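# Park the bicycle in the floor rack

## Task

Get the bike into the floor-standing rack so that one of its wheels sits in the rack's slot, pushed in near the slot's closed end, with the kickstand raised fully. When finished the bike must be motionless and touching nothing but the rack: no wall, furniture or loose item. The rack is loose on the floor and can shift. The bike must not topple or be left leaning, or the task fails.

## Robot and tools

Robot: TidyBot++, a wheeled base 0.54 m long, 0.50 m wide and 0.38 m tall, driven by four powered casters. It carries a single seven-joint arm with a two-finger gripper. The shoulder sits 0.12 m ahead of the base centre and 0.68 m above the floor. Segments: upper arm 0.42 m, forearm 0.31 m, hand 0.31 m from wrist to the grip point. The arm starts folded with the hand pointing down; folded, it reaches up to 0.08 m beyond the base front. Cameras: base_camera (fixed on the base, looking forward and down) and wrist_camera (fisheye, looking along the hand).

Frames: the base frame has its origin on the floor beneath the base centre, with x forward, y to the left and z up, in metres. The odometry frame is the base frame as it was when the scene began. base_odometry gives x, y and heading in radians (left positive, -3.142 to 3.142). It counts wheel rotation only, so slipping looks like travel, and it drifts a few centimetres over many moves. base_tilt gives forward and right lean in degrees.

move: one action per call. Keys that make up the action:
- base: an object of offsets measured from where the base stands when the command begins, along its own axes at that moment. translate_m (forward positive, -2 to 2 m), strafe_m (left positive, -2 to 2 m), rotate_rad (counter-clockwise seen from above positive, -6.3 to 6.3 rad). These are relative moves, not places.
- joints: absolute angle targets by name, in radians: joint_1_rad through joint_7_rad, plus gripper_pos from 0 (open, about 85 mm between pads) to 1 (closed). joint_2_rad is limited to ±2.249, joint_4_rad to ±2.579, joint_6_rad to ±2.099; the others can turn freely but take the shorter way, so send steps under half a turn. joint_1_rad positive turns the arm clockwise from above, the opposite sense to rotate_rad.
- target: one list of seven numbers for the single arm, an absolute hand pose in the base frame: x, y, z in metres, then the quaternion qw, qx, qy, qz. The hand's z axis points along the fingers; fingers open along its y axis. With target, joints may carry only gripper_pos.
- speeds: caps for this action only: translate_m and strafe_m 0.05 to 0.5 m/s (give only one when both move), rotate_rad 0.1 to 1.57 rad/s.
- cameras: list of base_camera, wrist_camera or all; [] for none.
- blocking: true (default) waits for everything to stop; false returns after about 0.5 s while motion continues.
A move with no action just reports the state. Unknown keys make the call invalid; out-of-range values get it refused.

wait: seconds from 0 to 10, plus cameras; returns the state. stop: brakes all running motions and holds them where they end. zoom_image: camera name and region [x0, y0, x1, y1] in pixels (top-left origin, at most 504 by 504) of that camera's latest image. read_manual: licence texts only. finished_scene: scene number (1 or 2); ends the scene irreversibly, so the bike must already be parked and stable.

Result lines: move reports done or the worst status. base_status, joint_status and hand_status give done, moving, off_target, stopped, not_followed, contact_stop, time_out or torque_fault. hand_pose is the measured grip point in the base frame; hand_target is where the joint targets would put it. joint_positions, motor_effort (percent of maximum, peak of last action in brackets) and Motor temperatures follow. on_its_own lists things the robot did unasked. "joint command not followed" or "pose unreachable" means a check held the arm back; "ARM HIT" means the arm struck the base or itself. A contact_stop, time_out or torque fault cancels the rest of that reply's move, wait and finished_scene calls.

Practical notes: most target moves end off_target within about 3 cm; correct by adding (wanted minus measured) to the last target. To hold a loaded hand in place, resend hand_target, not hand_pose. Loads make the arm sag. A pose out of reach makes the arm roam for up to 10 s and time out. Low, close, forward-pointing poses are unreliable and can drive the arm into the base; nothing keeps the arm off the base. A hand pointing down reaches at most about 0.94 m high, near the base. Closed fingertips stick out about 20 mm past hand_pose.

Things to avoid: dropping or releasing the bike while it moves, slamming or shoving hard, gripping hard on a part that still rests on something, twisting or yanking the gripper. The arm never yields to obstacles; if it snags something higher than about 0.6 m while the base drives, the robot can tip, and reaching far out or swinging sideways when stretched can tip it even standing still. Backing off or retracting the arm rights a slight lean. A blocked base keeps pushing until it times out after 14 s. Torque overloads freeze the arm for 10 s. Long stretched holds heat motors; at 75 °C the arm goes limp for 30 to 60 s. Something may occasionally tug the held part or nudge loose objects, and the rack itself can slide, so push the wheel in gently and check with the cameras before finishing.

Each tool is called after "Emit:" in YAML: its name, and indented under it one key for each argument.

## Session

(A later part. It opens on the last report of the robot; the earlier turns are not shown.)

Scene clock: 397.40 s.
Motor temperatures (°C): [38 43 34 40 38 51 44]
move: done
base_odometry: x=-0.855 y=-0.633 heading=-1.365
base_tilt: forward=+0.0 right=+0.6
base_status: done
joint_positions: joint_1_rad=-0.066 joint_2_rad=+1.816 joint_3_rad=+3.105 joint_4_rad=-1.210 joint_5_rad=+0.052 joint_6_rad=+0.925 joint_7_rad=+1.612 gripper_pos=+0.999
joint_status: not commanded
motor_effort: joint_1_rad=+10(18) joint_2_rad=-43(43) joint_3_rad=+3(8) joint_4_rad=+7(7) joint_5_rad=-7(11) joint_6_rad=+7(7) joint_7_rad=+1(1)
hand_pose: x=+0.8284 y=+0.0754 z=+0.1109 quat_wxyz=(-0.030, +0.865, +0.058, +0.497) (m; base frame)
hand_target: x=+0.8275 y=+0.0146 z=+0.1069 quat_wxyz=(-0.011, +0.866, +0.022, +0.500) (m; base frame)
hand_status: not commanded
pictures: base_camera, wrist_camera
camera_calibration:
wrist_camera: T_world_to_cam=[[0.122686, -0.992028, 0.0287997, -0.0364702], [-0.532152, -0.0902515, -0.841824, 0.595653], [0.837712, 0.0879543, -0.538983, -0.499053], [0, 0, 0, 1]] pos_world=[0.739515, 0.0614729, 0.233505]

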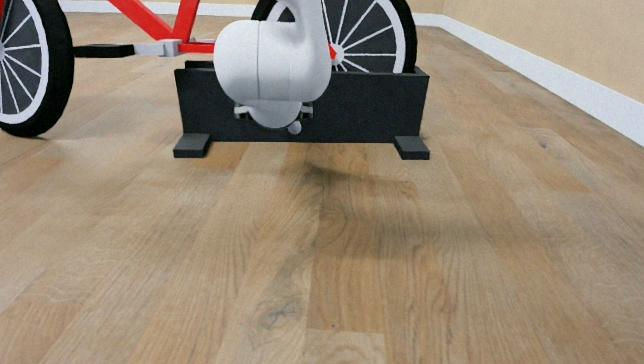

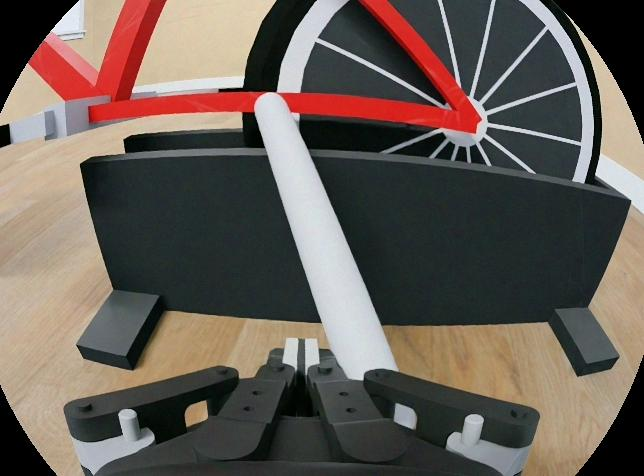

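Emit:
move:
  base: {"strafe_m":-0.03,"translate_m":-0.01}
  speeds: {"strafe_m":0.08}
  joints: {"joint_2_rad":1.79}

Scene clock: 398.57 s.
Motor temperatures (°C): [38 43 34 40 38 51 44]
move: done
base_odometry: x=-0.887 y=-0.629 heading=-1.364
base_tilt: forward=+0.0 right=+0.6
base_status: done
joint_positions: joint_1_rad=-0.022 joint_2_rad=+1.812 joint_3_rad=+3.121 joint_4_rad=-1.210 joint_5_rad=+0.052 joint_6_rad=+0.925 joint_7_rad=+1.612 gripper_pos=+0.999
joint_status: all done
motor_effort: joint_1_rad=+1(13) joint_2_rad=-45(47) joint_3_rad=-1(5) joint_4_rad=+8(8) joint_5_rad=-2(8) joint_6_rad=+8(9) joint_7_rad=+1(1)
hand_pose: x=+0.8336 y=+0.0378 z=+0.1137 quat_wxyz=(-0.013, +0.865, +0.044, +0.499) (m; base frame)
hand_target: x=+0.8483 y=+0.0146 z=+0.1335 quat_wxyz=(-0.011, +0.856, +0.022, +0.516) (m; base frame)
hand_status: not commanded
pictures: base_camera, wrist_camera
camera_calibration:
wrist_camera: T_world_to_cam=[[0.0819966, -0.995646, 0.0443352, -0.042218], [-0.531289, -0.0813049, -0.84328, 0.596423], [0.843213, 0.0455912, -0.535643, -0.501987], [0, 0, 0, 1]] pos_world=[0.743617, 0.0293441, 0.235937]

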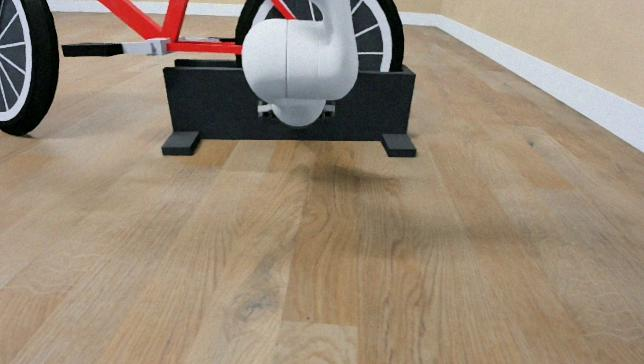

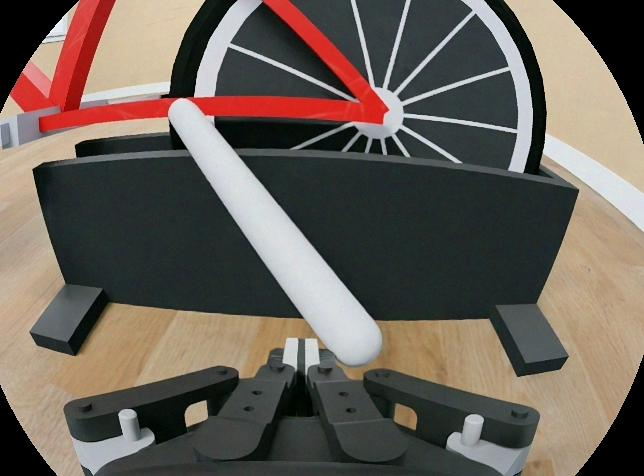

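Emit:
move:
  base: {"strafe_m":-0.02,"translate_m":-0.01}
  speeds: {"strafe_m":0.08}
  joints: {"joint_2_rad":1.74}

Scene clock: 399.73 s.
Motor temperatures (°C): [38 43 34 40 38 51 44]
move: done
base_odometry: x=-0.908 y=-0.624 heading=-1.364
base_tilt: forward=+0.0 right=+0.6
base_status: done
joint_positions: joint_1_rad=-0.002 joint_2_rad=+1.751 joint_3_rad=+3.129 joint_4_rad=-1.210 joint_5_rad=+0.052 joint_6_rad=+0.925 joint_7_rad=+1.612 gripper_pos=+0.999
joint_status: all done
motor_effort: joint_1_rad=+0(4) joint_2_rad=-46(48) joint_3_rad=-1(3) joint_4_rad=+8(9) joint_5_rad=-1(3) joint_6_rad=+8(9) joint_7_rad=+1(1)
hand_pose: x=+0.8672 y=+0.0208 z=+0.1576 quat_wxyz=(-0.004, +0.850, +0.039, +0.525) (m; base frame)
hand_target: x=+0.8748 y=+0.0146 z=+0.1707 quat_wxyz=(-0.010, +0.843, +0.022, +0.537) (m; base frame)
hand_status: not commanded
pictures: base_camera, wrist_camera
camera_calibration:
wrist_camera: T_world_to_cam=[[0.0606709, -0.996633, 0.0551584, -0.0470428], [-0.480722, -0.0776043, -0.873432, 0.610741], [0.874772, 0.026476, -0.483812, -0.541157], [0, 0, 0, 1]] pos_world=[0.769839, 0.0148394, 0.274218]

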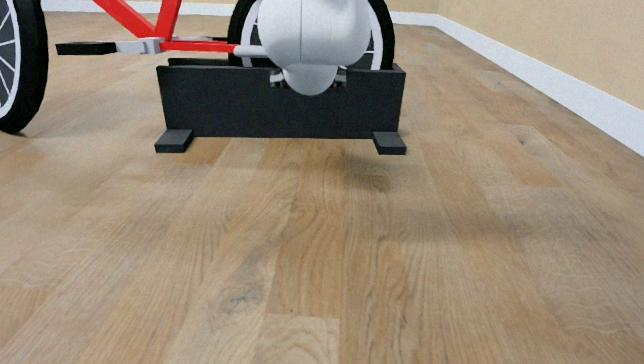

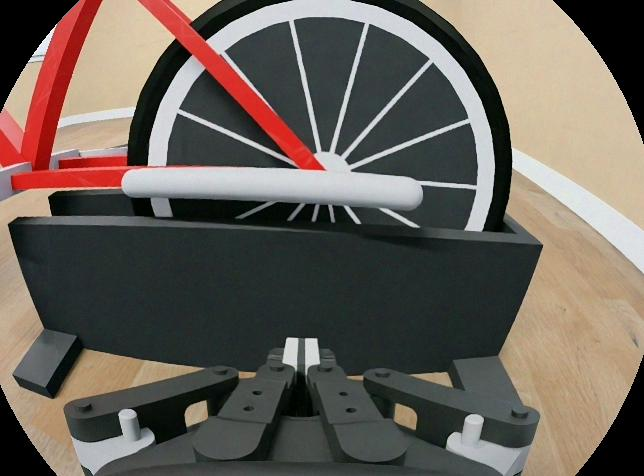

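Emit:
move:
  base: {"translate_m":-0.25}
  speeds: {"translate_m":0.2}

Emit:
zoom_image:
  camera: "wrist_camera"
  region: [40, 40, 540, 360]

Scene clock: 401.83 s.
Motor temperatures (°C): [38 43 34 40 38 51 44]
move: done
base_odometry: x=-0.960 y=-0.379 heading=-1.364
base_tilt: forward=+0.0 right=+0.6
base_status: done
joint_positions: joint_1_rad=-0.002 joint_2_rad=+1.751 joint_3_rad=+3.129 joint_4_rad=-1.210 joint_5_rad=+0.052 joint_6_rad=+0.925 joint_7_rad=+1.612 gripper_pos=+0.999
joint_status: not commanded
motor_effort: joint_1_rad=+0(1) joint_2_rad=-45(47) joint_3_rad=-1(2) joint_4_rad=+8(9) joint_5_rad=-1(2) joint_6_rad=+8(8) joint_7_rad=+0(1)
hand_pose: x=+0.8672 y=+0.0208 z=+0.1578 quat_wxyz=(-0.004, +0.850, +0.039, +0.525) (m; base frame)
hand_target: x=+0.8748 y=+0.0146 z=+0.1707 quat_wxyz=(-0.010, +0.843, +0.022, +0.537) (m; base frame)
hand_status: not commanded
pictures: base_camera, wrist_camera
camera_calibration:
wrist_camera: T_world_to_cam=[[0.060618, -0.996637, 0.0551462, -0.0470216], [-0.480727, -0.0775681, -0.873433, 0.610954], [0.874773, 0.0264355, -0.483812, -0.541086], [0, 0, 0, 1]] pos_world=[0.769879, 0.014831, 0.274437]

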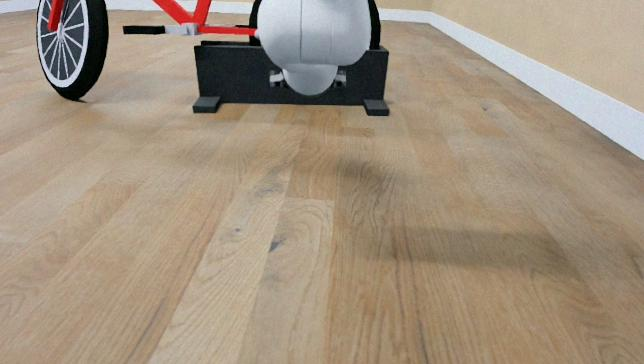

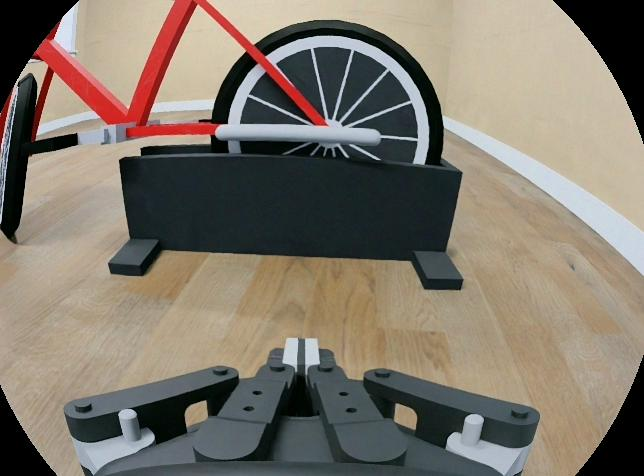

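Scaled by 1.008.

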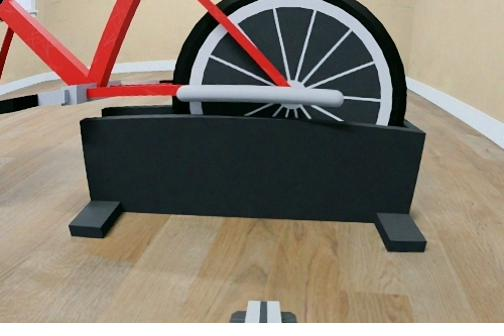

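Emit:
move:
  joints: {"joint_1_rad":0.0,"joint_2_rad":-0.3,"joint_3_rad":3.14,"joint_4_rad":-2.3,"joint_5_rad":0.0,"joint_6_rad":-1.1,"joint_7_rad":1.57}
  cameras: []

Emit:
move:
  base: {"translate_m":0.33,"strafe_m":0.05}
  speeds: {"translate_m":0.2}

Emit:
zoom_image:
  camera: "base_camera"
  region: [150, 0, 644, 260]

Scene clock: 405.57 s.
Motor temperatures (°C): [38 44 34 40 38 51 44]
move: done
base_odometry: x=-0.960 y=-0.379 heading=-1.364
base_tilt: forward=-0.1 right=+0.6
base_status: not commanded
joint_positions: joint_1_rad=-0.002 joint_2_rad=-0.280 joint_3_rad=+3.129 joint_4_rad=-2.288 joint_5_rad=+0.052 joint_6_rad=-1.053 joint_7_rad=+1.612 gripper_pos=+0.999
joint_status: all done
motor_effort: joint_1_rad=+0(1) joint_2_rad=-4(50) joint_3_rad=+0(3) joint_4_rad=+16(17) joint_5_rad=+0(2) joint_6_rad=+1(9) joint_7_rad=+1(2)
hand_pose: x=+0.3126 y=-0.0102 z=+0.6431 quat_wxyz=(+0.026, +0.998, +0.040, +0.040) (m; base frame)
hand_target: x=+0.2934 y=+0.0016 z=+0.6419 quat_wxyz=(+0.000, +1.000, +0.000, +0.021) (m; base frame)
hand_status: not commanded
pictures: none
No camera images: "cameras" was empty.

Scene clock: 407.97 s.
Motor temperatures (°C): [38 43 34 40 38 51 44]
move: done
base_odometry: x=-0.843 y=-0.692 heading=-1.364
base_tilt: forward=+0.0 right=+0.6
base_status: done
joint_positions: joint_1_rad=-0.002 joint_2_rad=-0.285 joint_3_rad=+3.129 joint_4_rad=-2.291 joint_5_rad=+0.052 joint_6_rad=-1.059 joint_7_rad=+1.612 gripper_pos=+0.999
joint_status: not commanded
motor_effort: joint_1_rad=+0(0) joint_2_rad=-4(7) joint_3_rad=+0(1) joint_4_rad=+16(17) joint_5_rad=-1(2) joint_6_rad=+1(2) joint_7_rad=+1(1)
hand_pose: x=+0.3096 y=-0.0103 z=+0.6430 quat_wxyz=(+0.026, +0.998, +0.040, +0.038) (m; base frame)
hand_target: x=+0.2934 y=+0.0016 z=+0.6419 quat_wxyz=(+0.000, +1.000, +0.000, +0.021) (m; base frame)
hand_status: not commanded
pictures: base_camera, wrist_camera
camera_calibration:
wrist_camera: T_world_to_cam=[[0.0913493, -0.993165, 0.0726511, -0.0916502], [-0.995104, -0.0938043, -0.0311233, 0.381802], [0.0377256, -0.0694523, -0.996872, 0.77028], [0, 0, 0, 1]] pos_world=[0.359245, -0.00171137, 0.786412]

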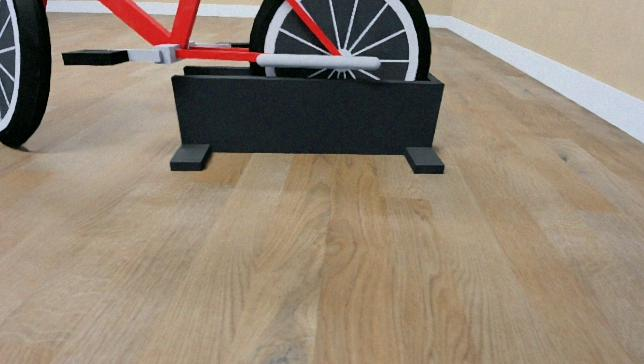

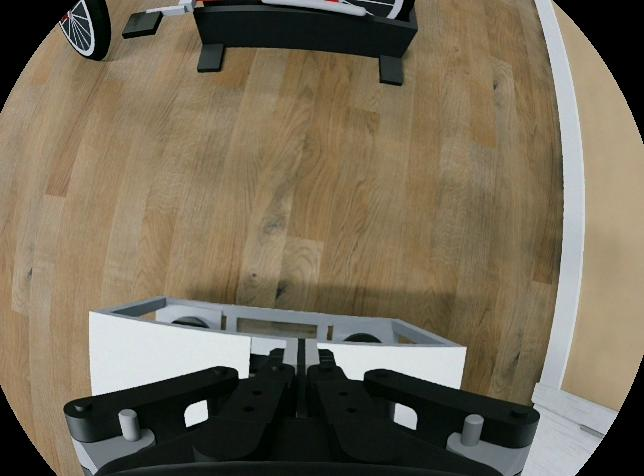

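Scaled by 1.020.

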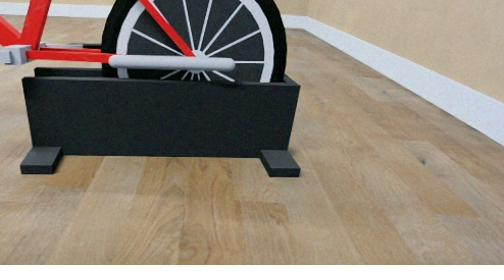

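Emit:
zoom_image:
  camera: "base_camera"
  region: [150, 20, 460, 120]

Emit:
zoom_image:
  camera: "wrist_camera"
  region: [150, 0, 450, 90]

Scaled by 1.626.

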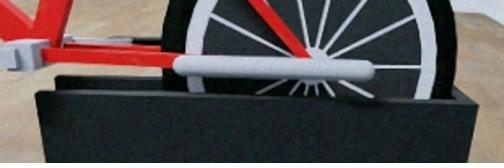

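Scaled by 1.680.

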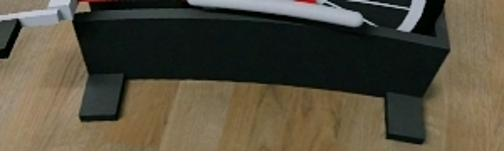

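Emit:
move:
  base: {"translate_m":-0.4}

Emit:
wait:
  seconds: 1
  cameras: ["base_camera"]

Scene clock: 410.37 s.
Motor temperatures (°C): [38 43 34 40 38 51 44]
move: done
base_odometry: x=-0.925 y=-0.300 heading=-1.365
base_tilt: forward=+0.0 right=+0.6
base_status: done
joint_positions: joint_1_rad=-0.002 joint_2_rad=-0.291 joint_3_rad=+3.129 joint_4_rad=-2.294 joint_5_rad=+0.052 joint_6_rad=-1.063 joint_7_rad=+1.612 gripper_pos=+0.999
joint_status: not commanded
motor_effort: joint_1_rad=+0(1) joint_2_rad=-4(6) joint_3_rad=+1(1) joint_4_rad=+16(17) joint_5_rad=-1(2) joint_6_rad=+1(2) joint_7_rad=+1(1)
hand_pose: x=+0.3072 y=-0.0104 z=+0.6430 quat_wxyz=(+0.026, +0.998, +0.040, +0.037) (m; base frame)
hand_target: x=+0.2934 y=+0.0016 z=+0.6419 quat_wxyz=(+0.000, +1.000, +0.000, +0.021) (m; base frame)
hand_status: not commanded
pictures: base_camera, wrist_camera
camera_calibration:
wrist_camera: T_world_to_cam=[[0.0911608, -0.993179, 0.0727048, -0.0914912], [-0.995168, -0.0935315, -0.0298914, 0.378575], [0.0364877, -0.0696285, -0.996905, 0.77084], [0, 0, 0, 1]] pos_world=[0.35696, -0.00178603, 0.786422]

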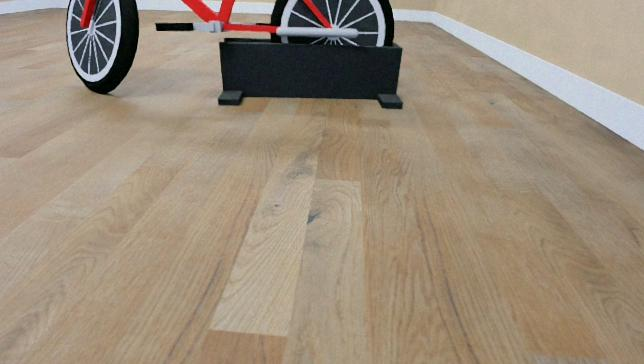

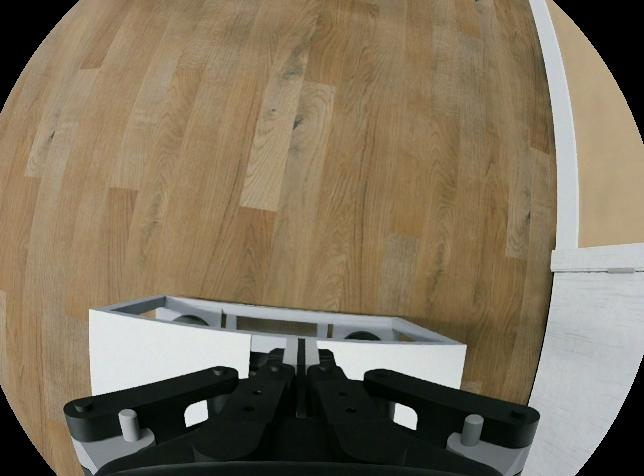

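Scene clock: 411.37 s.
Motor temperatures (°C): [38 43 34 40 38 51 44]
base_odometry: x=-0.925 y=-0.300 heading=-1.365
base_tilt: forward=+0.0 right=+0.6
base_status: done
joint_positions: joint_1_rad=-0.002 joint_2_rad=-0.291 joint_3_rad=+3.129 joint_4_rad=-2.294 joint_5_rad=+0.052 joint_6_rad=-1.063 joint_7_rad=+1.612 gripper_pos=+0.999
joint_status: not commanded
motor_effort: joint_1_rad=+0(1) joint_2_rad=-4(6) joint_3_rad=+0(1) joint_4_rad=+16(17) joint_5_rad=-1(2) joint_6_rad=+1(2) joint_7_rad=+1(1)
hand_pose: x=+0.3072 y=-0.0104 z=+0.6430 quat_wxyz=(+0.026, +0.998, +0.040, +0.037) (m; base frame)
hand_target: x=+0.2934 y=+0.0016 z=+0.6419 quat_wxyz=(+0.000, +1.000, +0.000, +0.021) (m; base frame)
hand_status: not commanded
wait: 1.00 s; at rest by 0.27 s
pictures: base_camera

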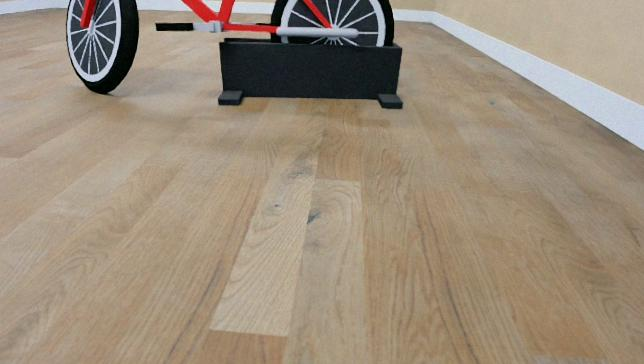

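Emit:
finished_scene:
  scene: 1

The scene is finished: the task was done.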